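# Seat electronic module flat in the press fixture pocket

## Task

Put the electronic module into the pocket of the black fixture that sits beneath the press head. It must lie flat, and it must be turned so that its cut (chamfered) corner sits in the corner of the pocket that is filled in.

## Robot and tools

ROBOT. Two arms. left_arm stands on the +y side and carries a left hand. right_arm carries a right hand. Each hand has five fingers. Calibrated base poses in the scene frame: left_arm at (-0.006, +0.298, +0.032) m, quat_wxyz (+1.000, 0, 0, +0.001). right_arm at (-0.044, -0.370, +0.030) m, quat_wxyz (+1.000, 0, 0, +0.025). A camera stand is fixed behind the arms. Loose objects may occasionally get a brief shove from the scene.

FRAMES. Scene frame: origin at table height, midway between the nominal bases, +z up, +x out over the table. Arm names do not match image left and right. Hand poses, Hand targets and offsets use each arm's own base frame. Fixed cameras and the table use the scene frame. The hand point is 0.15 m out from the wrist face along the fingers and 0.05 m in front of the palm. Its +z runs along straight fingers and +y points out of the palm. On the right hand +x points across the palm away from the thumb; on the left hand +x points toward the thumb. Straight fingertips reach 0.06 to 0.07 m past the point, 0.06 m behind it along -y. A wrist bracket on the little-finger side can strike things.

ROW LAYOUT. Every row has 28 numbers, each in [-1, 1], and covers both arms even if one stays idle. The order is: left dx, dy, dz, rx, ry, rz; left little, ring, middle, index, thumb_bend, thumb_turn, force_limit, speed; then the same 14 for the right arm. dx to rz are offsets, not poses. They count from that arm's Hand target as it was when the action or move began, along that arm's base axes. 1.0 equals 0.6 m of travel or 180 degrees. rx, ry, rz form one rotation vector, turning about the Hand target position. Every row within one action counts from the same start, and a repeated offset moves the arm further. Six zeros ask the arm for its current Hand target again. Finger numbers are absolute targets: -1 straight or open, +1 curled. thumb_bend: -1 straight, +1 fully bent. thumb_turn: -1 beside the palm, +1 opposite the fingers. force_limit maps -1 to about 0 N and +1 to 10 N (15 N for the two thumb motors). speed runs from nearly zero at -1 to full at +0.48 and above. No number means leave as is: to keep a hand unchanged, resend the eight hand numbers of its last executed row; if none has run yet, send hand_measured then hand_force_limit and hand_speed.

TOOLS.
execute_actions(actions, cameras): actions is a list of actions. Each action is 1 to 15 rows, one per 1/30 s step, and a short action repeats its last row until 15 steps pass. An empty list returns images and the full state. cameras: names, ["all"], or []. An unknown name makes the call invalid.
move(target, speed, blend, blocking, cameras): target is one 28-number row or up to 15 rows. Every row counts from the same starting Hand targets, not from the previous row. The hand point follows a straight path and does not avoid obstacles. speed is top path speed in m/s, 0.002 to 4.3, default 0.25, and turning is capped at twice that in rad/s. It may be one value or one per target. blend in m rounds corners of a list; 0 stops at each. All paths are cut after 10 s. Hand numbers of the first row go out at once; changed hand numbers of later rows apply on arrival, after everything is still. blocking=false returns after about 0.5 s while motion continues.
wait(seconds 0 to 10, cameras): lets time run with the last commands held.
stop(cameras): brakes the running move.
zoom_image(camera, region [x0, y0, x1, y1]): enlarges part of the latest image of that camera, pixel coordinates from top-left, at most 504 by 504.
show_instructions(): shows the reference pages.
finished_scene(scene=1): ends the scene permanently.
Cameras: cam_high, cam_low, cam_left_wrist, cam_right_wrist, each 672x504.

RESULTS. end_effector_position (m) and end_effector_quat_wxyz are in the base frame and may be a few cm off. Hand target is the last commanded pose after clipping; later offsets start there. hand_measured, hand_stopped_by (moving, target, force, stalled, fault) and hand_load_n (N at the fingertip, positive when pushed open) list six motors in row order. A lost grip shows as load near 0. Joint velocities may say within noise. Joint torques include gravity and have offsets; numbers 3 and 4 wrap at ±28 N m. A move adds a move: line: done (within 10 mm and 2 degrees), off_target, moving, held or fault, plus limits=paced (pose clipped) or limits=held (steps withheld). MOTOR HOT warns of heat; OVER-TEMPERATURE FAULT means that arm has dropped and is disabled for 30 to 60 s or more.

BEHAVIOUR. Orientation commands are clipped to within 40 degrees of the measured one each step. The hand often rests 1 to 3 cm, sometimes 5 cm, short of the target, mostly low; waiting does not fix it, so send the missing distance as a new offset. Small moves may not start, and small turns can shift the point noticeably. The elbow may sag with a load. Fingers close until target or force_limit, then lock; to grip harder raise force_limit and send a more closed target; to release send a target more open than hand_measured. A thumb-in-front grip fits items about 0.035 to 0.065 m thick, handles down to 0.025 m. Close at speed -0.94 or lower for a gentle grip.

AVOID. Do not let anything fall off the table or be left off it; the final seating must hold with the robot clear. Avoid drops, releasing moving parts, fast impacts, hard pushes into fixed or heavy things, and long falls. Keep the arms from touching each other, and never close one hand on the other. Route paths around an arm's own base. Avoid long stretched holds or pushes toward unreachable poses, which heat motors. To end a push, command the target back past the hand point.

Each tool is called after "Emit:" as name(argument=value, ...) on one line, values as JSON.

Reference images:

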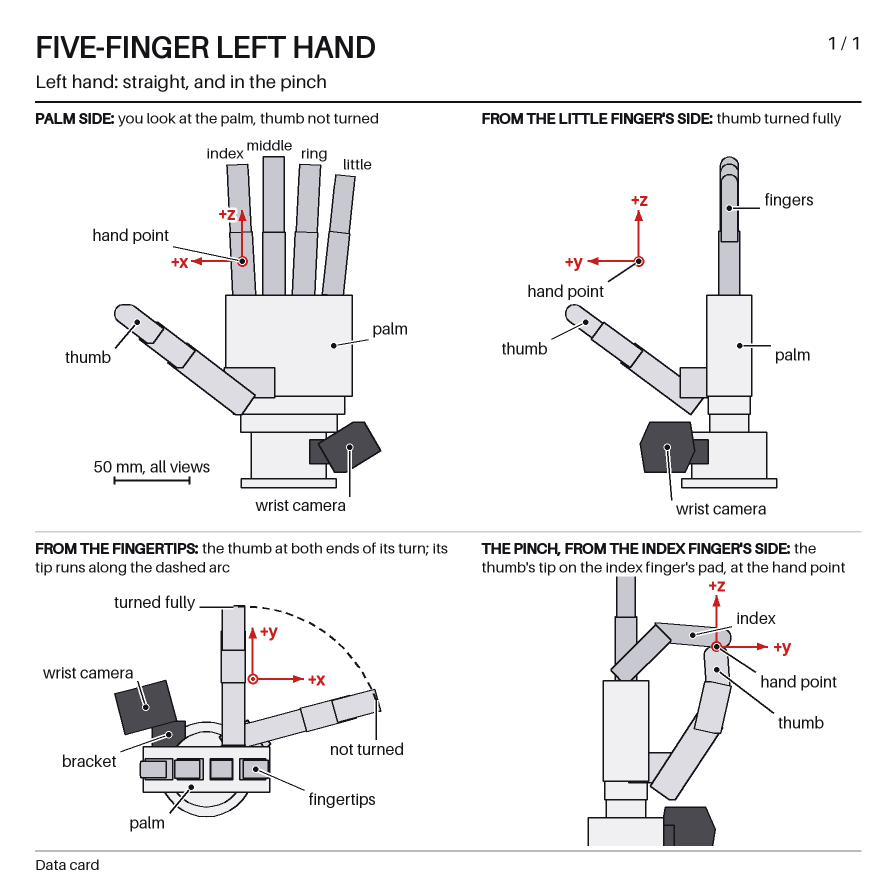

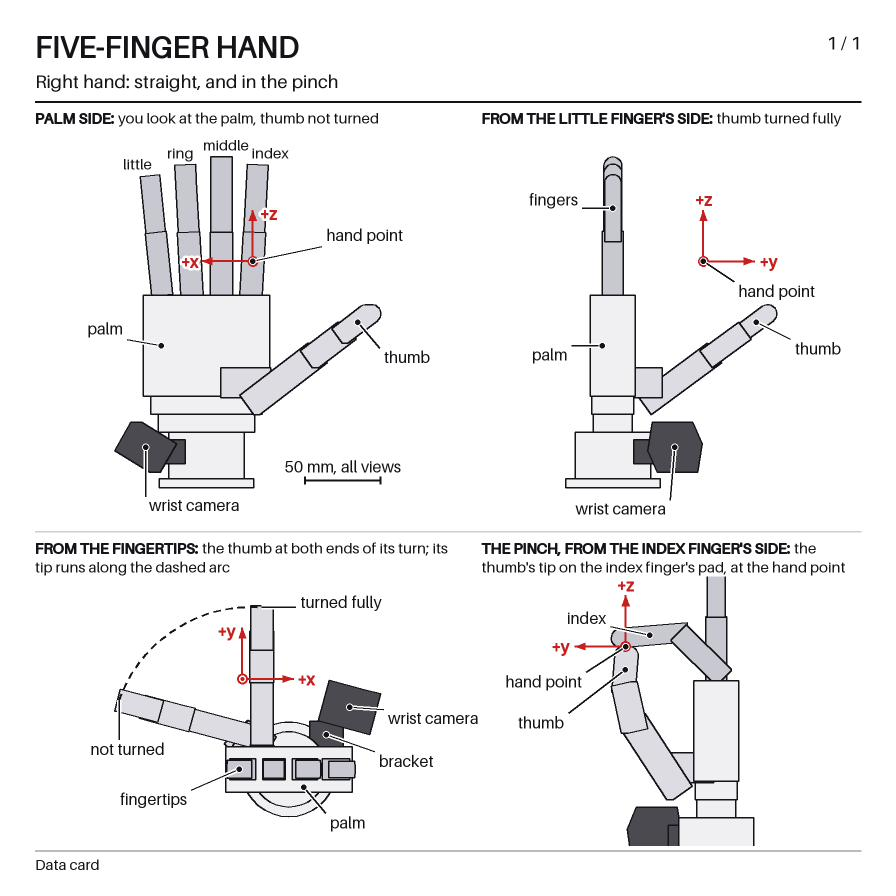

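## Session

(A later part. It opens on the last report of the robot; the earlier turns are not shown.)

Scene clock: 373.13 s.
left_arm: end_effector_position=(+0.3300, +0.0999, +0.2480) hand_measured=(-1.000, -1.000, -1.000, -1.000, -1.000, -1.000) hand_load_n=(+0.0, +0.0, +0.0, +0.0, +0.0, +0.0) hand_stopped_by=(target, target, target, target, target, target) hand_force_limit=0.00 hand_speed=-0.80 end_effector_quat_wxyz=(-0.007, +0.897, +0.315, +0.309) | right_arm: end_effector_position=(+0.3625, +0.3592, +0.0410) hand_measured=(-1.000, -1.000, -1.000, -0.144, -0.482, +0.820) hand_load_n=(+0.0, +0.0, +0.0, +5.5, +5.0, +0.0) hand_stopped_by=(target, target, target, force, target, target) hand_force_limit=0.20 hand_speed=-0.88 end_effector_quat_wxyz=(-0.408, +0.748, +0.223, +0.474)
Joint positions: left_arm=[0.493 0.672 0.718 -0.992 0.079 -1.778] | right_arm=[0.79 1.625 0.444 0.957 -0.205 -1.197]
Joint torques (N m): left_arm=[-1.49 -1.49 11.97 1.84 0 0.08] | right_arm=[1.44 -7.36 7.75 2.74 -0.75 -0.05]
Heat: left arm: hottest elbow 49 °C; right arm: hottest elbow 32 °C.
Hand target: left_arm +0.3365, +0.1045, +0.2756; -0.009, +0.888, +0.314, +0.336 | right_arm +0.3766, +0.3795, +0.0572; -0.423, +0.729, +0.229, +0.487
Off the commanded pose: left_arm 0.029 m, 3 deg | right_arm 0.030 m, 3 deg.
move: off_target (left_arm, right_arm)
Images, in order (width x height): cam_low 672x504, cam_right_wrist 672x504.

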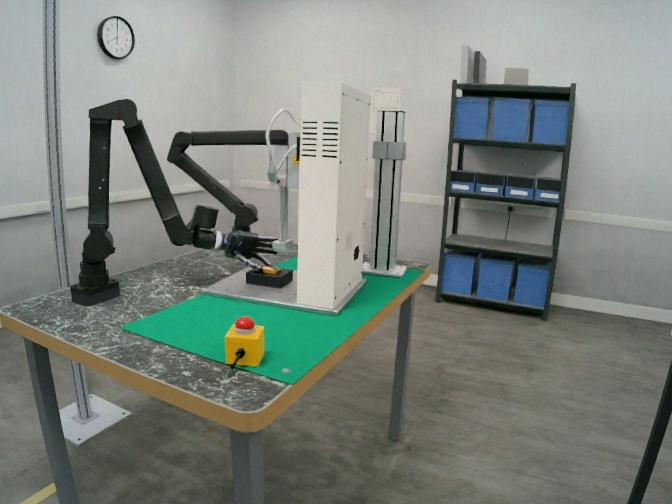

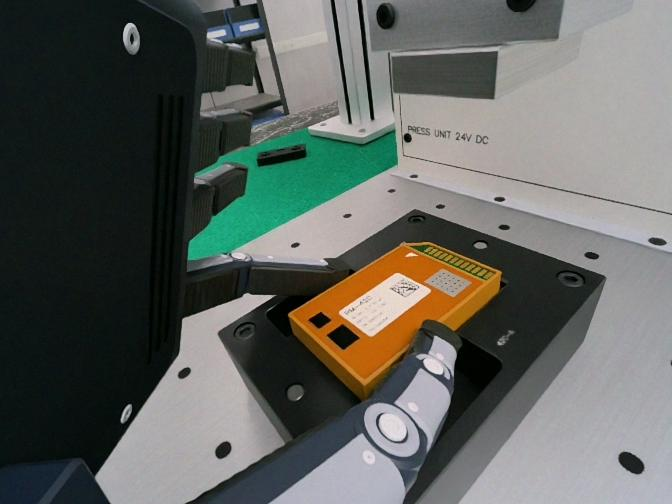

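Emit:
move(target=[[0,0,0,0,0,0,-1,-1,-1,-1,-1,-1,0,-0.8,0.005,0,0.005,0,0,0,-1,-1,-1,0.15,-0.48,0.82,0.2,-0.88],[0,0,0,0,0,0,-1,-1,-1,-1,-1,-1,0,-0.8,0.01,0,0.002,0,0,0,-1,-1,-1,0.15,-0.48,0.82,0.2,-0.88]], speed=0.03, cameras=["cam_low","cam_right_wrist"])

Emit:
zoom_image(camera="cam_right_wrist", region=[380, 220, 600, 385])

Emit:
zoom_image(camera="cam_right_wrist", region=[200, 280, 420, 445])

Scene clock: 375.00 s.
left_arm: end_effector_position=(+0.3300, +0.0999, +0.2480) hand_measured=(-1.000, -1.000, -1.000, -1.000, -1.000, -1.000) hand_load_n=(+0.0, +0.0, +0.0, +0.0, +0.0, +0.0) hand_stopped_by=(target, target, target, target, target, target) hand_force_limit=0.00 hand_speed=-0.80 end_effector_quat_wxyz=(-0.007, +0.897, +0.315, +0.309) | right_arm: end_effector_position=(+0.3638, +0.3586, +0.0401) hand_measured=(-1.000, -1.000, -1.000, -0.144, -0.482, +0.820) hand_load_n=(+0.0, +0.0, +0.0, +5.5, +5.0, +0.5) hand_stopped_by=(target, target, target, force, target, target) hand_force_limit=0.20 hand_speed=-0.88 end_effector_quat_wxyz=(-0.411, +0.748, +0.225, +0.471)
Joint positions: left_arm=[0.493 0.672 0.718 -0.992 0.079 -1.778] | right_arm=[0.781 1.628 0.445 0.957 -0.222 -1.197]
Joint torques (N m): left_arm=[-1.49 -1.49 11.99 1.85 0 0.08] | right_arm=[1.14 -7.59 8.29 2.33 -0.54 -0.08]
Heat: left arm: hottest elbow 49 °C; right arm: hottest elbow 32 °C.
Hand target: left_arm +0.3365, +0.1045, +0.2756; -0.009, +0.888, +0.314, +0.336 | right_arm +0.3826, +0.3795, +0.0584; -0.423, +0.729, +0.229, +0.487
Off the commanded pose: left_arm 0.029 m, 3 deg | right_arm 0.034 m, 3 deg.
move: off_target (left_arm, right_arm)
Images, in order (width x height): cam_low 672x504, cam_right_wrist 672x504.

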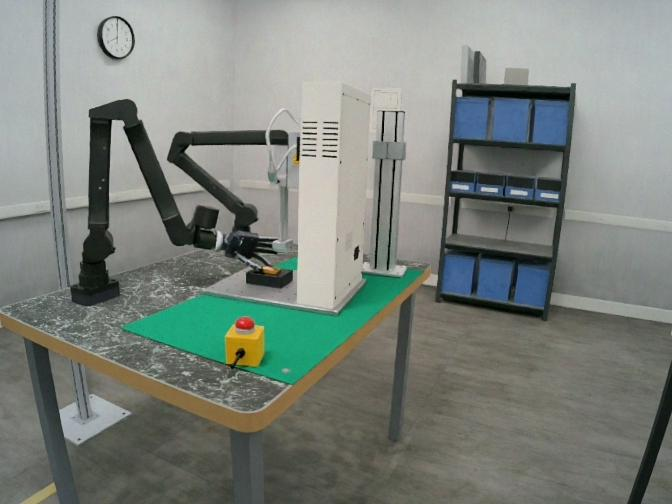

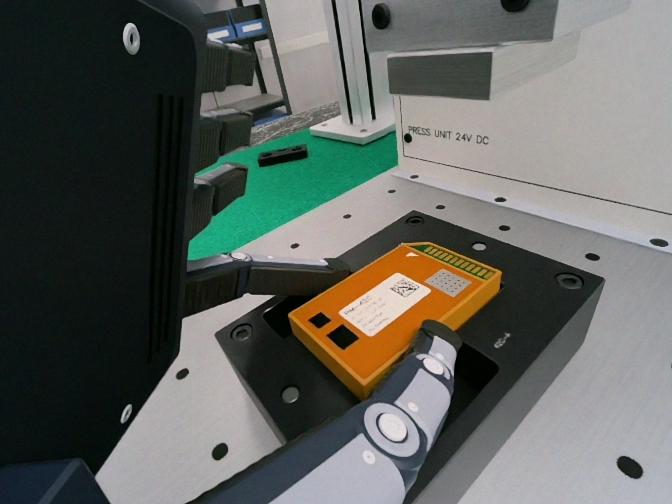

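Scaled by 2.291 from the camera's 672x504 image, which has a finer 960x720 frame.

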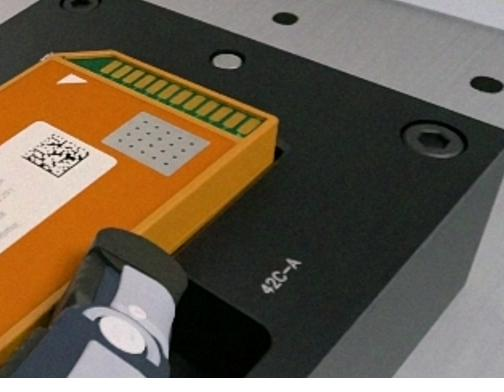

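Scaled by 2.291 from the camera's 672x504 image, which has a finer 960x720 frame.

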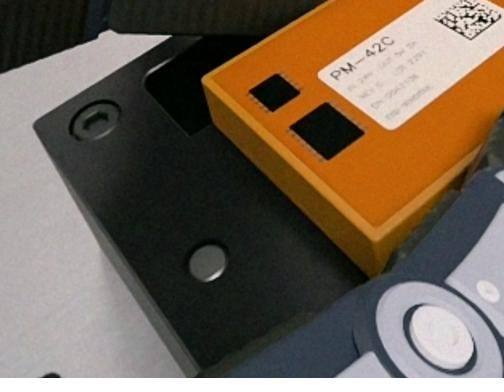

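Emit:
move(target=[[0,0,0,0,0,0,-1,-1,-1,-1,-1,-1,0,-0.8,0.007,0,0.003,0,0,0,-1,-1,-1,0.15,-0.48,0.82,0.2,-0.88],[0,0,0,0,0,0,-1,-1,-1,-1,-1,-1,0,-0.8,0.012,0,0.001,0,0,0,-1,-1,-1,0.15,-0.48,0.82,0.2,-0.88]], speed=0.03, cameras=["cam_low","cam_right_wrist"])

Emit:
zoom_image(camera="cam_right_wrist", region=[380, 220, 600, 385])

Emit:
zoom_image(camera="cam_right_wrist", region=[200, 280, 420, 445])

Emit:
zoom_image(camera="cam_low", region=[264, 260, 288, 278])

Scene clock: 376.63 s.
left_arm: end_effector_position=(+0.3300, +0.0999, +0.2480) hand_measured=(-1.000, -1.000, -1.000, -1.000, -1.000, -1.000) hand_load_n=(+0.0, +0.0, +0.0, +0.0, +0.0, +0.0) hand_stopped_by=(target, target, target, target, target, target) hand_force_limit=0.00 hand_speed=-0.80 end_effector_quat_wxyz=(-0.007, +0.897, +0.315, +0.309) | right_arm: end_effector_position=(+0.3669, +0.3591, +0.0410) hand_measured=(-1.000, -1.000, -1.000, -0.144, -0.482, +0.820) hand_load_n=(+0.0, +0.0, +0.0, +4.5, +5.0, +0.5) hand_stopped_by=(target, target, target, force, target, target) hand_force_limit=0.20 hand_speed=-0.88 end_effector_quat_wxyz=(-0.414, +0.746, +0.226, +0.470)
Joint positions: left_arm=[0.493 0.672 0.718 -0.992 0.079 -1.778] | right_arm=[0.77 1.632 0.451 0.957 -0.241 -1.197]
Joint torques (N m): left_arm=[-1.49 -1.49 11.99 1.85 0 0.08] | right_arm=[0.73 -7.53 8.9 1.92 -0.36 -0.09]
Heat: left arm: hottest elbow 49 °C; right arm: hottest elbow 32 °C.
Hand target: left_arm +0.3365, +0.1045, +0.2756; -0.009, +0.888, +0.314, +0.336 | right_arm +0.3898, +0.3795, +0.0590; -0.423, +0.729, +0.229, +0.487
Off the commanded pose: left_arm 0.029 m, 3 deg | right_arm 0.036 m, 3 deg.
move: off_target (left_arm, right_arm)
Images, in order (width x height): cam_low 672x504, cam_right_wrist 672x504.

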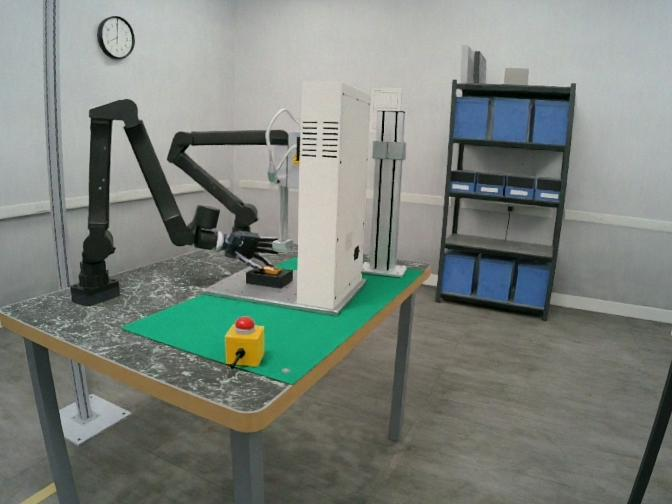

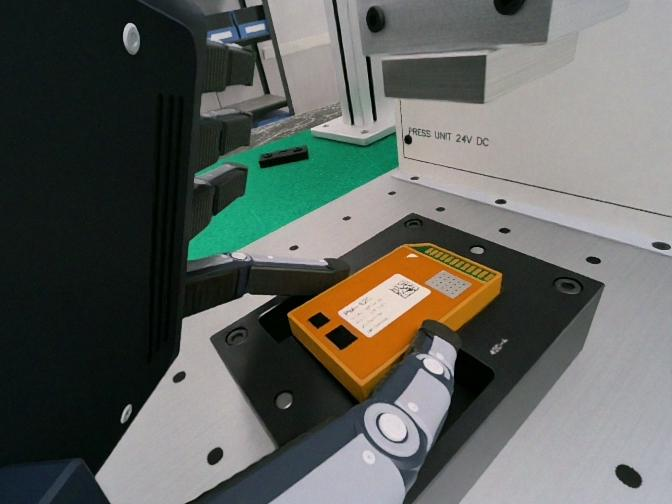

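Scaled by 2.291 from the camera's 672x504 image, which has a finer 960x720 frame.

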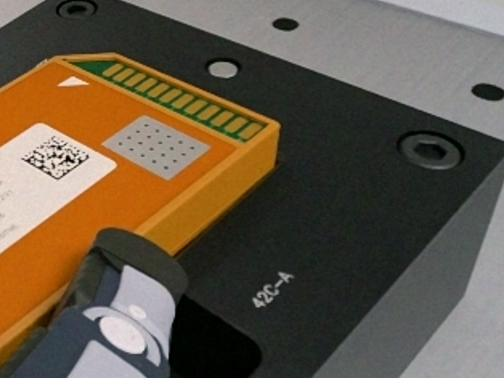

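Scaled by 2.291 from the camera's 672x504 image, which has a finer 960x720 frame.

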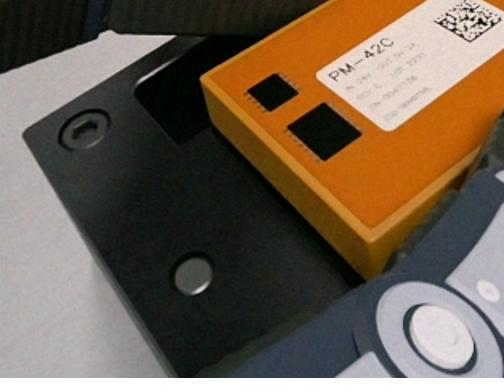

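Scaled by 21.000 from the camera's 672x504 image, which has a finer 960x720 frame.

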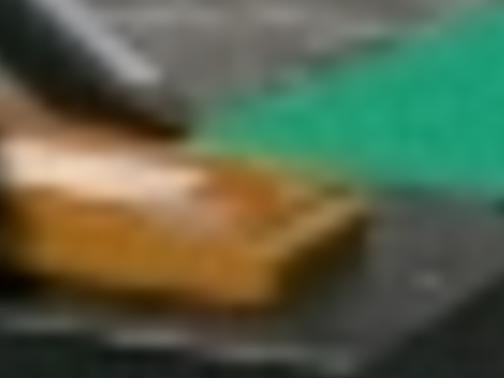

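Emit:
zoom_image(camera="cam_right_wrist", region=[260, 310, 370, 410])

Emit:
zoom_image(camera="cam_right_wrist", region=[450, 250, 530, 310])

Scaled by 4.582 from the camera's 672x504 image, which has a finer 960x720 frame.

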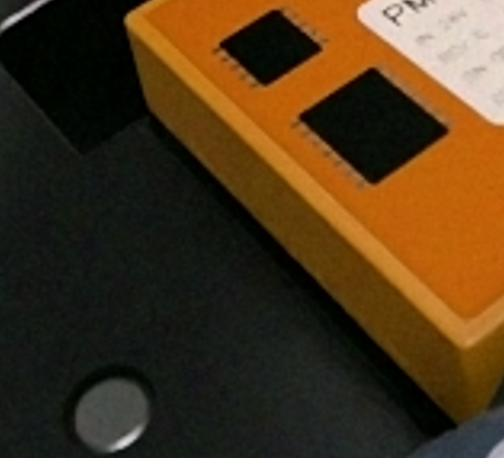

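Scaled by 6.300 from the camera's 672x504 image, which has a finer 960x720 frame.

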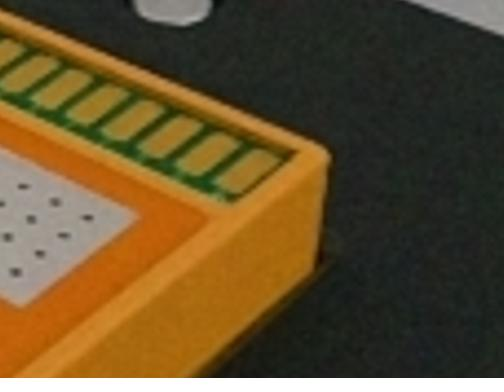

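Emit:
move(target=[0,0,0,0,0,0,-1,-1,-1,-1,-1,-1,0,-0.8,0,0,-0.008,0,0,0,-1,-1,-1,0.15,-0.48,0.82,0.2,-0.88], speed=0.02, cameras=["cam_low","cam_right_wrist"])

Emit:
zoom_image(camera="cam_right_wrist", region=[450, 250, 530, 310])

Emit:
zoom_image(camera="cam_right_wrist", region=[260, 310, 370, 410])

Scene clock: 378.03 s.
left_arm: end_effector_position=(+0.3300, +0.0999, +0.2480) hand_measured=(-1.000, -1.000, -1.000, -1.000, -1.000, -1.000) hand_load_n=(+0.0, +0.0, +0.0, +0.0, +0.0, +0.0) hand_stopped_by=(target, target, target, target, target, target) hand_force_limit=0.00 hand_speed=-0.80 end_effector_quat_wxyz=(-0.007, +0.897, +0.315, +0.309) | right_arm: end_effector_position=(+0.3667, +0.3593, +0.0379) hand_measured=(-1.000, -1.000, -1.000, -0.144, -0.482, +0.820) hand_load_n=(+0.0, +0.0, +0.0, +4.0, +5.5, +0.0) hand_stopped_by=(target, target, target, force, target, target) hand_force_limit=0.20 hand_speed=-0.88 end_effector_quat_wxyz=(-0.414, +0.748, +0.227, +0.467)
Joint positions: left_arm=[0.493 0.672 0.718 -0.992 0.079 -1.778] | right_arm=[0.77 1.639 0.453 0.957 -0.242 -1.197]
Joint torques (N m): left_arm=[-1.49 -1.49 11.99 1.84 0 0.08] | right_arm=[0.85 -6.71 8.68 2.81 -0.3 -0.1]
Heat: left arm: hottest elbow 49 °C; right arm: hottest elbow 32 °C.
Hand target: left_arm +0.3365, +0.1045, +0.2756; -0.009, +0.888, +0.314, +0.336 | right_arm +0.3898, +0.3795, +0.0542; -0.423, +0.729, +0.229, +0.487
Off the commanded pose: left_arm 0.029 m, 3 deg | right_arm 0.035 m, 3 deg.
move: off_target (left_arm, right_arm)
Images, in order (width x height): cam_low 672x504, cam_right_wrist 672x504.

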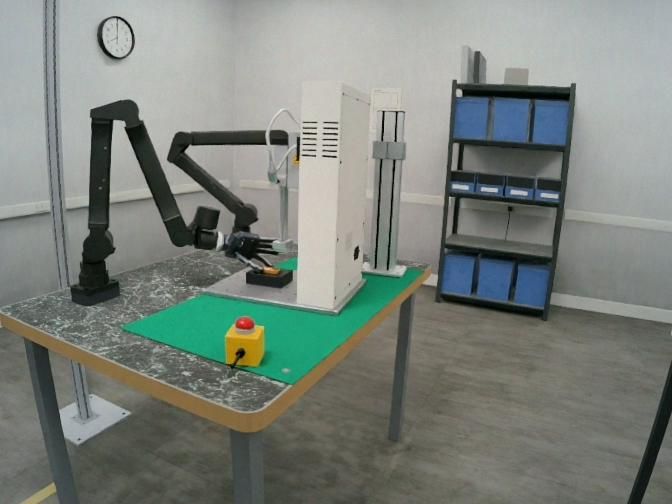

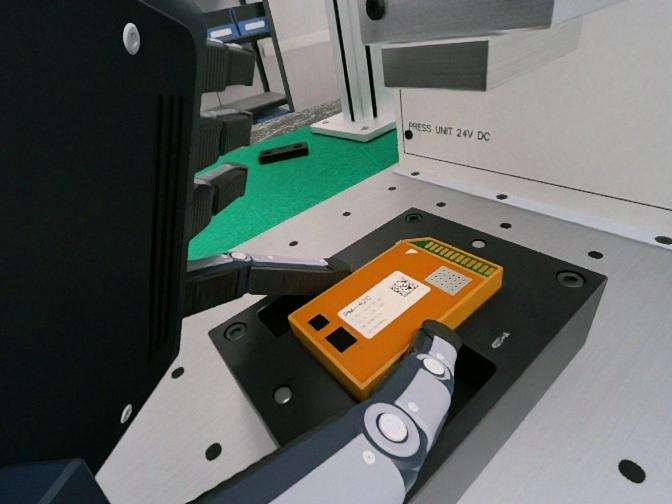

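Scaled by 6.300 from the camera's 672x504 image, which has a finer 960x720 frame.

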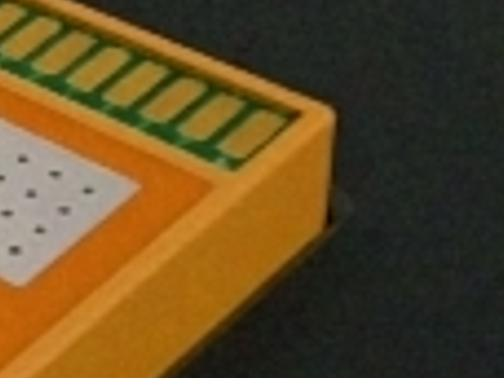

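Scaled by 4.582 from the camera's 672x504 image, which has a finer 960x720 frame.

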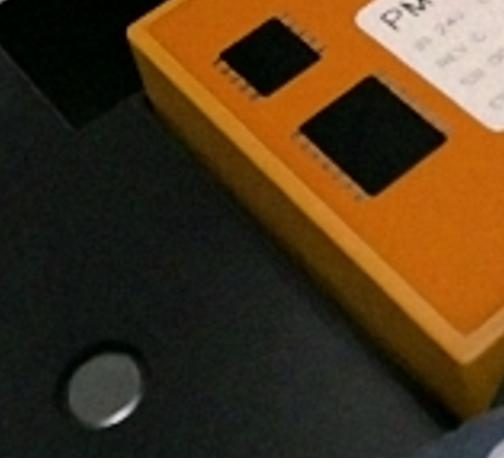

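Emit:
zoom_image(camera="cam_right_wrist", region=[350, 215, 460, 300])

Emit:
zoom_image(camera="cam_low", region=[264, 260, 288, 278])

Scaled by 4.582 from the camera's 672x504 image, which has a finer 960x720 frame.

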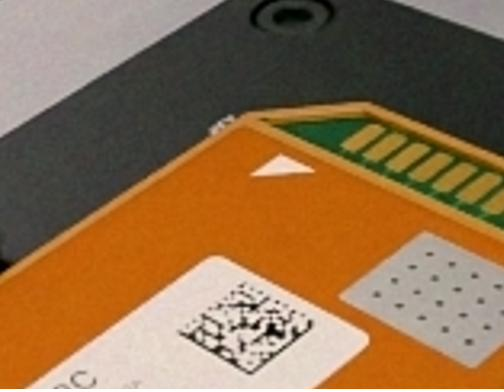

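Scaled by 21.000 from the camera's 672x504 image, which has a finer 960x720 frame.

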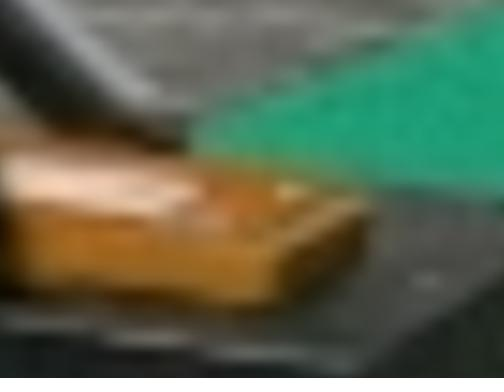

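Emit:
zoom_image(camera="cam_right_wrist", region=[480, 270, 520, 300])

Emit:
zoom_image(camera="cam_right_wrist", region=[280, 325, 320, 355])

Emit:
zoom_image(camera="cam_right_wrist", region=[330, 370, 380, 410])

Scaled by 12.600 from the camera's 672x504 image, which has a finer 960x720 frame.

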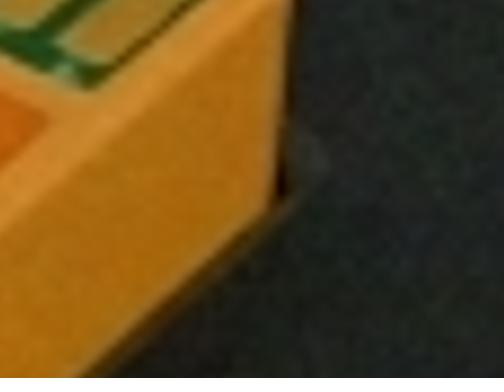

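Scaled by 12.600 from the camera's 672x504 image, which has a finer 960x720 frame.

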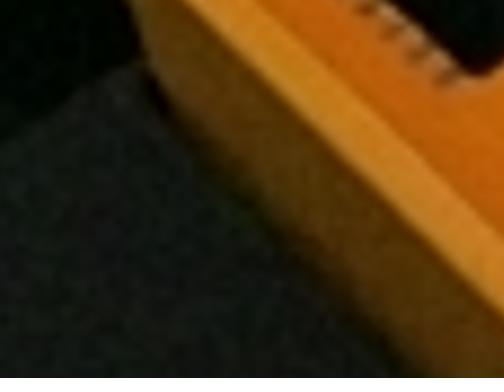

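Scaled by 10.080 from the camera's 672x504 image, which has a finer 960x720 frame.

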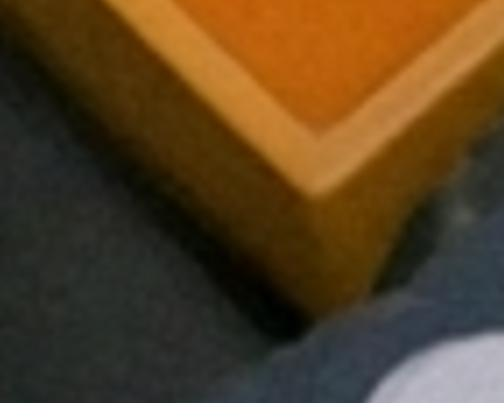

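Emit:
move(target=[0,0,0,0,0,0,-1,-1,-1,-1,-1,-1,0,-0.8,-0.003,-0.006,0.000,0,0,-0.005,-1,-1,-1,0.15,-0.48,0.82,0.2,-0.88], speed=0.02, cameras=["cam_low","cam_right_wrist"])

Emit:
zoom_image(camera="cam_right_wrist", region=[480, 260, 520, 290])

Emit:
zoom_image(camera="cam_right_wrist", region=[260, 310, 370, 410])

Scene clock: 380.97 s.
left_arm: end_effector_position=(+0.3300, +0.0999, +0.2480) hand_measured=(-1.000, -1.000, -1.000, -1.000, -1.000, -1.000) hand_load_n=(+0.0, +0.0, +0.0, +0.0, +0.0, +0.0) hand_stopped_by=(target, target, target, target, target, target) hand_force_limit=0.00 hand_speed=-0.80 end_effector_quat_wxyz=(-0.007, +0.897, +0.315, +0.309) | right_arm: end_effector_position=(+0.3667, +0.3593, +0.0379) hand_measured=(-1.000, -1.000, -1.000, -0.144, -0.482, +0.820) hand_load_n=(+0.0, +0.0, -0.5, +4.0, +5.5, +0.0) hand_stopped_by=(target, target, target, force, target, target) hand_force_limit=0.20 hand_speed=-0.88 end_effector_quat_wxyz=(-0.414, +0.748, +0.227, +0.467)
Joint positions: left_arm=[0.493 0.672 0.718 -0.992 0.079 -1.778] | right_arm=[0.77 1.639 0.453 0.957 -0.242 -1.197]
Joint torques (N m): left_arm=[-1.49 -1.49 11.99 1.84 0 0.08] | right_arm=[1.2 -7.18 8.02 2.99 0.18 -0.06]
Heat: left arm: hottest elbow 49 °C; right arm: hottest elbow 32 °C.
Hand target: left_arm +0.3365, +0.1045, +0.2756; -0.009, +0.888, +0.314, +0.336 | right_arm +0.3880, +0.3759, +0.0542; -0.419, +0.731, +0.224, +0.490
Off the commanded pose: left_arm 0.029 m, 3 deg | right_arm 0.032 m, 3 deg.
move: off_target (left_arm, right_arm)
Images, in order (width x height): cam_low 672x504, cam_right_wrist 672x504.

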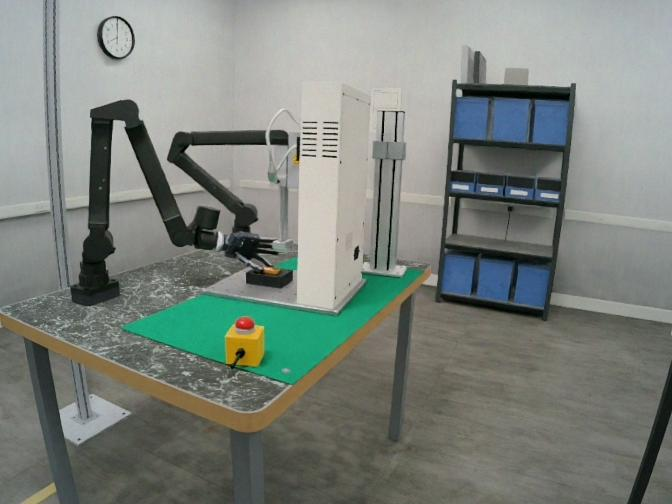

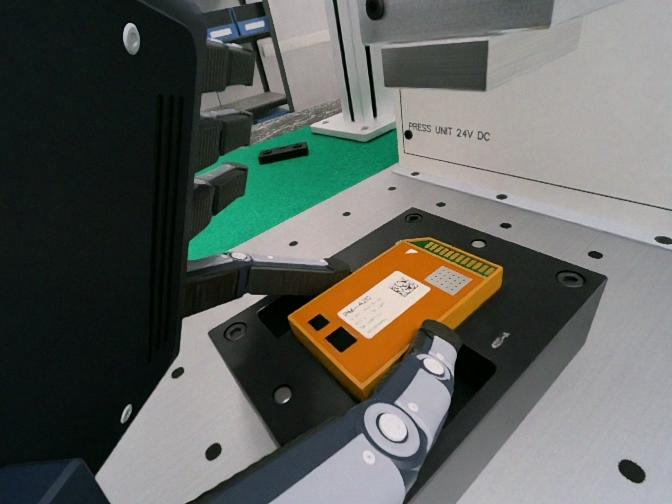

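Scaled by 12.600 from the camera's 672x504 image, which has a finer 960x720 frame.

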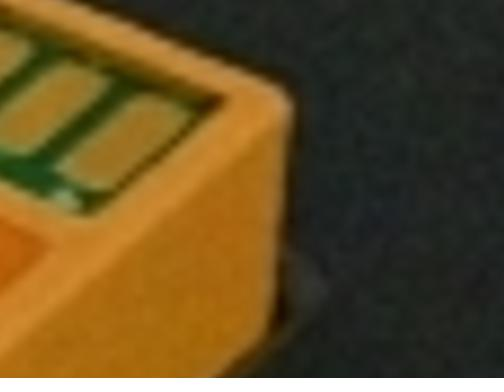

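Scaled by 4.582 from the camera's 672x504 image, which has a finer 960x720 frame.

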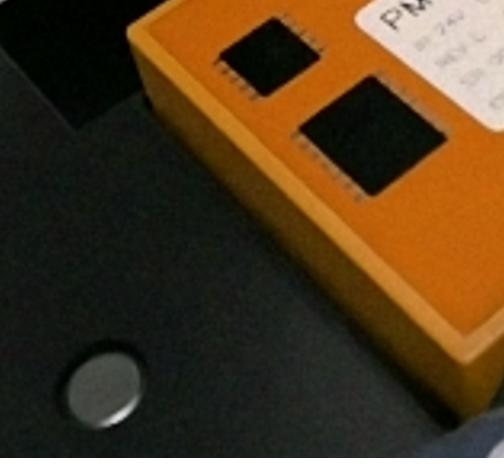

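Emit:
move(target=[0,0,0,0,0,0,-1,-1,-1,-1,-1,-1,0,-0.8,-0.004,-0.01,-0.004,0,0,-0.005,-1,-1,-1,0.15,-0.48,0.82,0.2,-0.88], speed=0.02, cameras=["cam_low","cam_right_wrist"])

Emit:
zoom_image(camera="cam_right_wrist", region=[480, 260, 520, 290])

Emit:
zoom_image(camera="cam_right_wrist", region=[260, 310, 370, 410])

Scene clock: 382.13 s.
left_arm: end_effector_position=(+0.3300, +0.0999, +0.2480) hand_measured=(-1.000, -1.000, -1.000, -1.000, -1.000, -1.000) hand_load_n=(+0.0, +0.0, +0.0, +0.0, +0.0, +0.0) hand_stopped_by=(target, target, target, target, target, target) hand_force_limit=0.00 hand_speed=-0.80 end_effector_quat_wxyz=(-0.007, +0.897, +0.315, +0.309) | right_arm: end_effector_position=(+0.3666, +0.3590, +0.0373) hand_measured=(-1.000, -1.000, -1.000, -0.144, -0.482, +0.820) hand_load_n=(+0.0, +0.0, +0.0, +4.0, +6.0, +0.0) hand_stopped_by=(target, target, target, force, target, target) hand_force_limit=0.20 hand_speed=-0.88 end_effector_quat_wxyz=(-0.410, +0.748, +0.224, +0.471)
Joint positions: left_arm=[0.493 0.672 0.718 -0.992 0.079 -1.778] | right_arm=[0.776 1.642 0.451 0.963 -0.225 -1.197]
Joint torques (N m): left_arm=[-1.49 -1.49 11.99 1.84 0 0.08] | right_arm=[1.08 -7.18 6.97 3.45 0.16 -0.02]
Heat: left arm: hottest elbow 49 °C; right arm: hottest elbow 32 °C.
Hand target: left_arm +0.3365, +0.1045, +0.2756; -0.009, +0.888, +0.314, +0.336 | right_arm +0.3856, +0.3699, +0.0518; -0.415, +0.733, +0.218, +0.494
Off the commanded pose: left_arm 0.029 m, 3 deg | right_arm 0.026 m, 3 deg.
move: off_target (left_arm, right_arm)
Images, in order (width x height): cam_low 672x504, cam_right_wrist 672x504.

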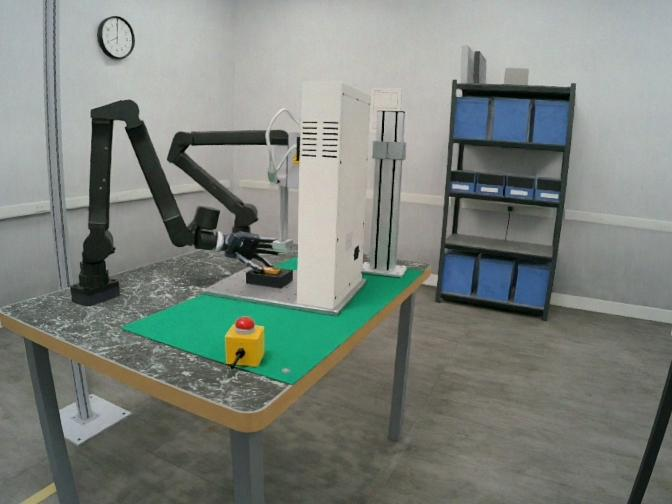

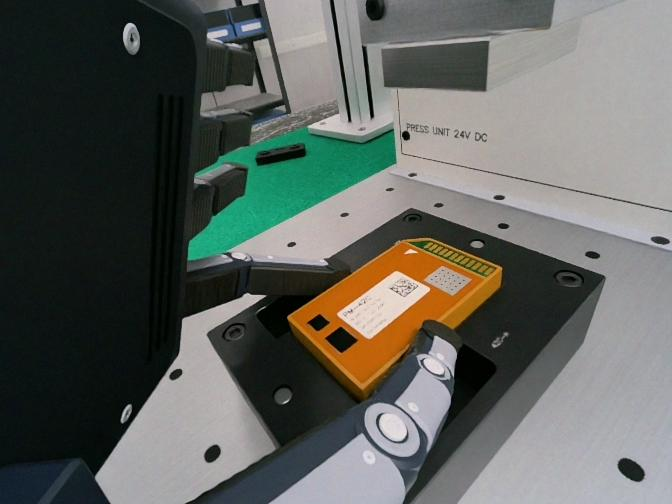

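Scaled by 12.600 from the camera's 672x504 image, which has a finer 960x720 frame.

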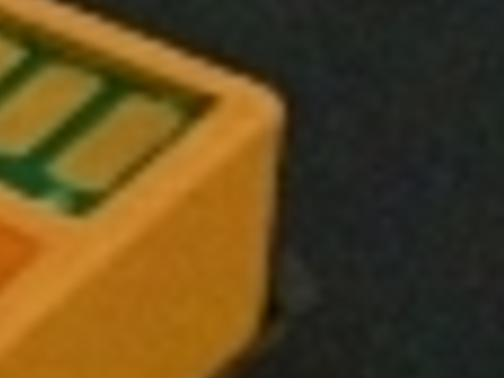

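Scaled by 4.582 from the camera's 672x504 image, which has a finer 960x720 frame.

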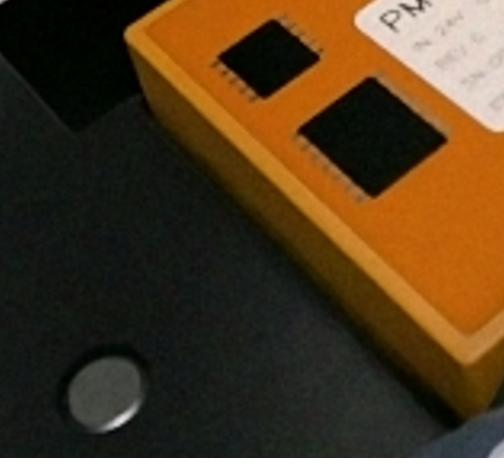

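Emit:
move(target=[0,0,0,0,0,0,-1,-1,-1,-1,-1,-1,0,-0.8,0,0,0,0,0,0,-1,-1,-1,-0.2,-0.52,0.82,0.2,-0.9], speed=0.02, cameras=["cam_low","cam_right_wrist"])

Emit:
zoom_image(camera="cam_right_wrist", region=[380, 220, 600, 385])

Emit:
zoom_image(camera="cam_right_wrist", region=[260, 310, 370, 410])

Scene clock: 383.63 s.
left_arm: end_effector_position=(+0.3300, +0.0999, +0.2480) hand_measured=(-1.000, -1.000, -1.000, -1.000, -1.000, -1.000) hand_load_n=(-0.5, +0.0, +0.0, +0.0, +0.0, +0.0) hand_stopped_by=(target, target, target, target, target, target) hand_force_limit=0.00 hand_speed=-0.80 end_effector_quat_wxyz=(-0.007, +0.897, +0.315, +0.309) | right_arm: end_effector_position=(+0.3690, +0.3583, +0.0384) hand_measured=(-1.000, -1.000, -1.000, -0.200, -0.520, +0.820) hand_load_n=(+0.0, +0.0, +0.0, +0.0, +0.0, +0.5) hand_stopped_by=(target, target, target, target, target, target) hand_force_limit=0.20 hand_speed=-0.90 end_effector_quat_wxyz=(-0.408, +0.748, +0.221, +0.475)
Joint positions: left_arm=[0.493 0.672 0.718 -0.992 0.079 -1.778] | right_arm=[0.776 1.645 0.453 0.971 -0.214 -1.197]
Joint torques (N m): left_arm=[-1.55 -1.55 11.99 1.84 0 0.08] | right_arm=[1.08 -7.36 6.94 3.15 0.08 -0.02]
Heat: left arm: hottest elbow 49 °C; right arm: hottest elbow 32 °C.
Hand target: left_arm +0.3365, +0.1045, +0.2756; -0.009, +0.888, +0.314, +0.336 | right_arm +0.3856, +0.3699, +0.0518; -0.415, +0.733, +0.218, +0.494
Off the commanded pose: left_arm 0.029 m, 3 deg | right_arm 0.024 m, 3 deg.
move: off_target (left_arm, right_arm)
Images, in order (width x height): cam_low 672x504, cam_right_wrist 672x504.

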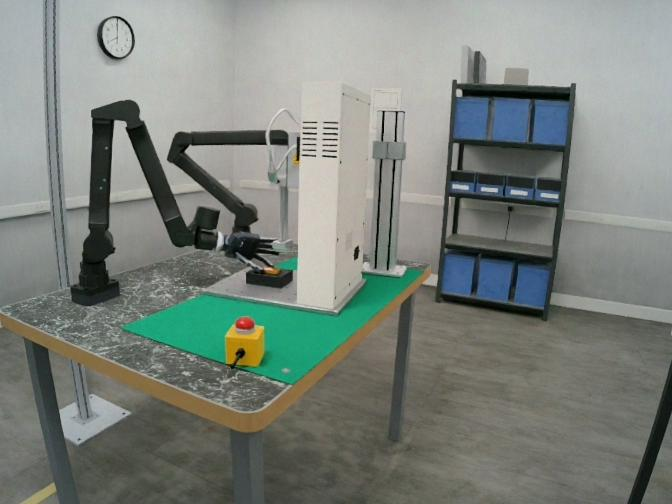

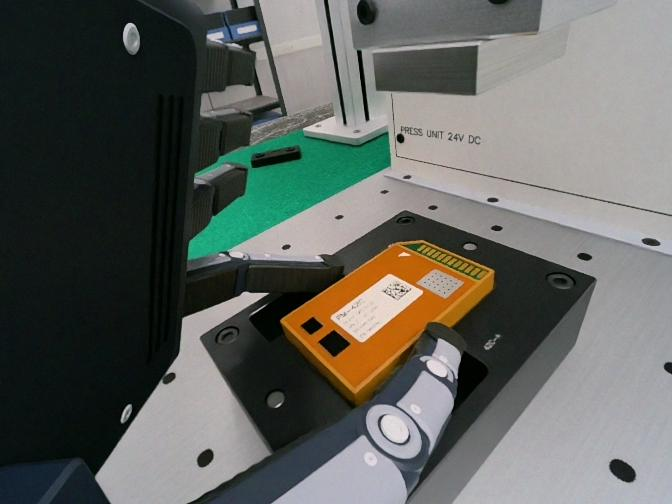

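Scaled by 2.291 from the camera's 672x504 image, which has a finer 960x720 frame.

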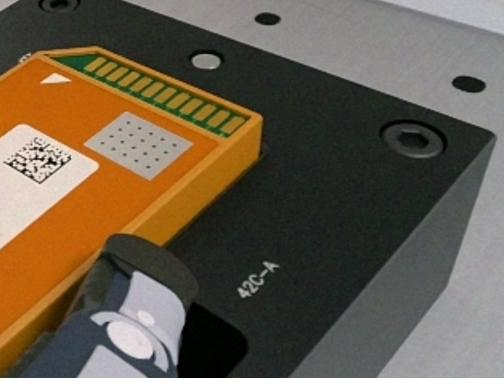

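Scaled by 4.582 from the camera's 672x504 image, which has a finer 960x720 frame.

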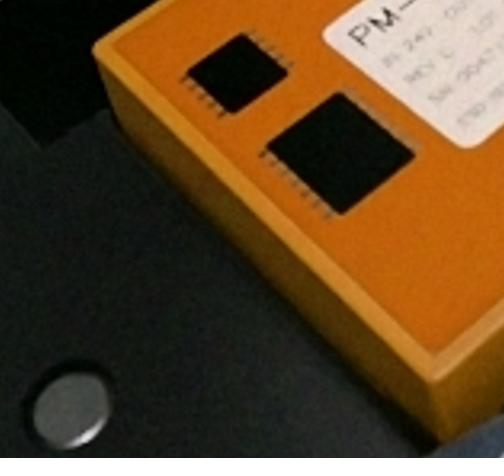

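Emit:
move(target=[[0,0,0,0,0,0,-1,-1,-1,-1,-1,-1,0,-0.8,0,0,0.004,0,0,0,-1,-1,-1,-0.38,-0.65,0.82,0.2,-0.7],[0,0,0,0,0,0,-1,-1,-1,-1,-1,-1,0,-0.8,-0.01,-0.005,0.09,0,0,0,-1,-1,-1,-0.38,-0.65,0.82,0.2,-0.7]], speed=0.06, cameras=["cam_low","cam_right_wrist"])

Emit:
zoom_image(camera="cam_low", region=[244, 250, 296, 292])

Emit:
zoom_image(camera="cam_right_wrist", region=[200, 220, 560, 490])

Scene clock: 386.67 s.
left_arm: end_effector_position=(+0.3300, +0.0999, +0.2480) hand_measured=(-1.000, -1.000, -1.000, -1.000, -1.000, -1.000) hand_load_n=(+0.0, +0.0, +0.0, +0.0, +0.0, +0.0) hand_stopped_by=(target, target, target, target, target, target) hand_force_limit=0.00 hand_speed=-0.80 end_effector_quat_wxyz=(-0.007, +0.897, +0.315, +0.309) | right_arm: end_effector_position=(+0.3691, +0.3486, +0.0780) hand_measured=(-1.000, -1.000, -1.000, -0.378, -0.648, +0.820) hand_load_n=(+0.0, +0.0, +0.0, +0.0, +0.0, +0.5) hand_stopped_by=(target, target, target, target, target, target) hand_force_limit=0.20 hand_speed=-0.70 end_effector_quat_wxyz=(-0.401, +0.751, +0.217, +0.478)
Joint positions: left_arm=[0.493 0.672 0.718 -0.992 0.079 -1.778] | right_arm=[0.765 1.472 0.454 0.79 -0.208 -1.203]
Joint torques (N m): left_arm=[-1.49 -1.49 11.99 1.85 0 0.08] | right_arm=[1.96 -9.05 8.58 1.54 0.09 0.06]
Heat: left arm: hottest elbow 49 °C; right arm: hottest elbow 32 °C.
Hand target: left_arm +0.3365, +0.1045, +0.2756; -0.009, +0.888, +0.314, +0.336 | right_arm +0.3796, +0.3669, +0.1058; -0.415, +0.733, +0.218, +0.494
Off the commanded pose: left_arm 0.029 m, 3 deg | right_arm 0.035 m, 3 deg.
move: off_target (left_arm, right_arm)
Images, in order (width x height): cam_low 672x504, cam_right_wrist 672x504.

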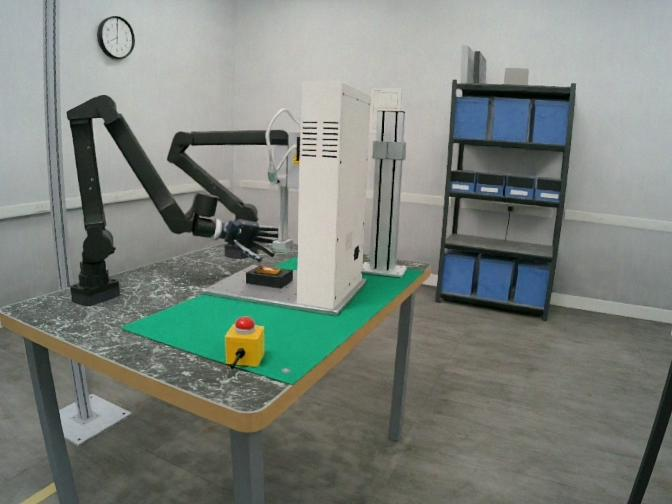

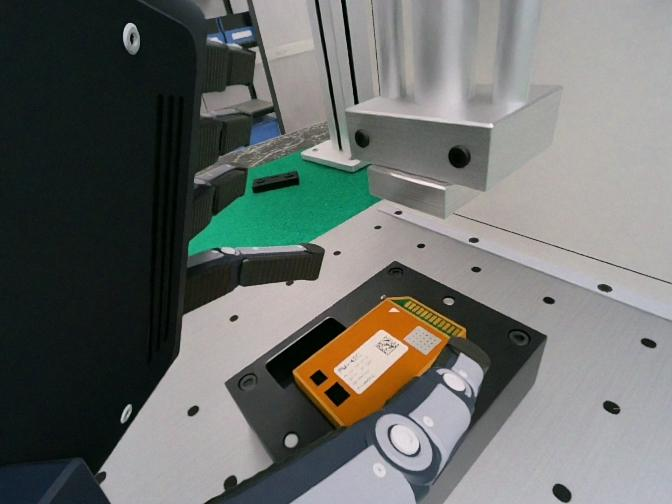

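Scaled by 9.692 from the camera's 672x504 image, which has a finer 960x720 frame.

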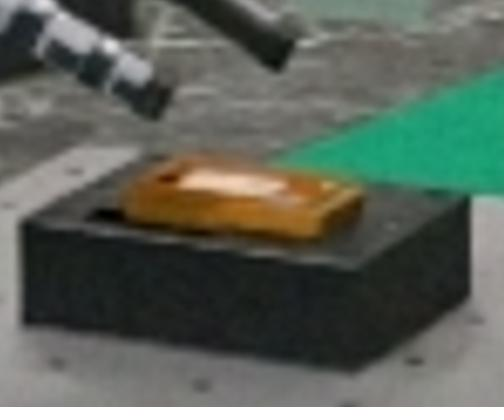

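Scaled by 1.400 from the camera's 672x504 image, which has a finer 960x720 frame.

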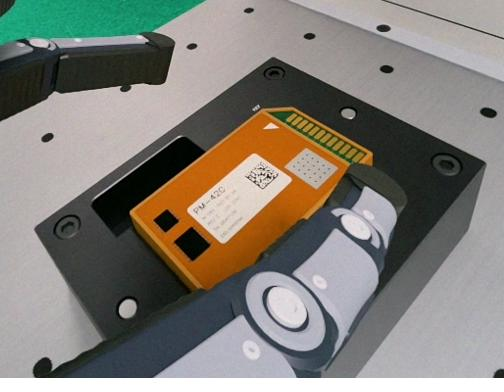

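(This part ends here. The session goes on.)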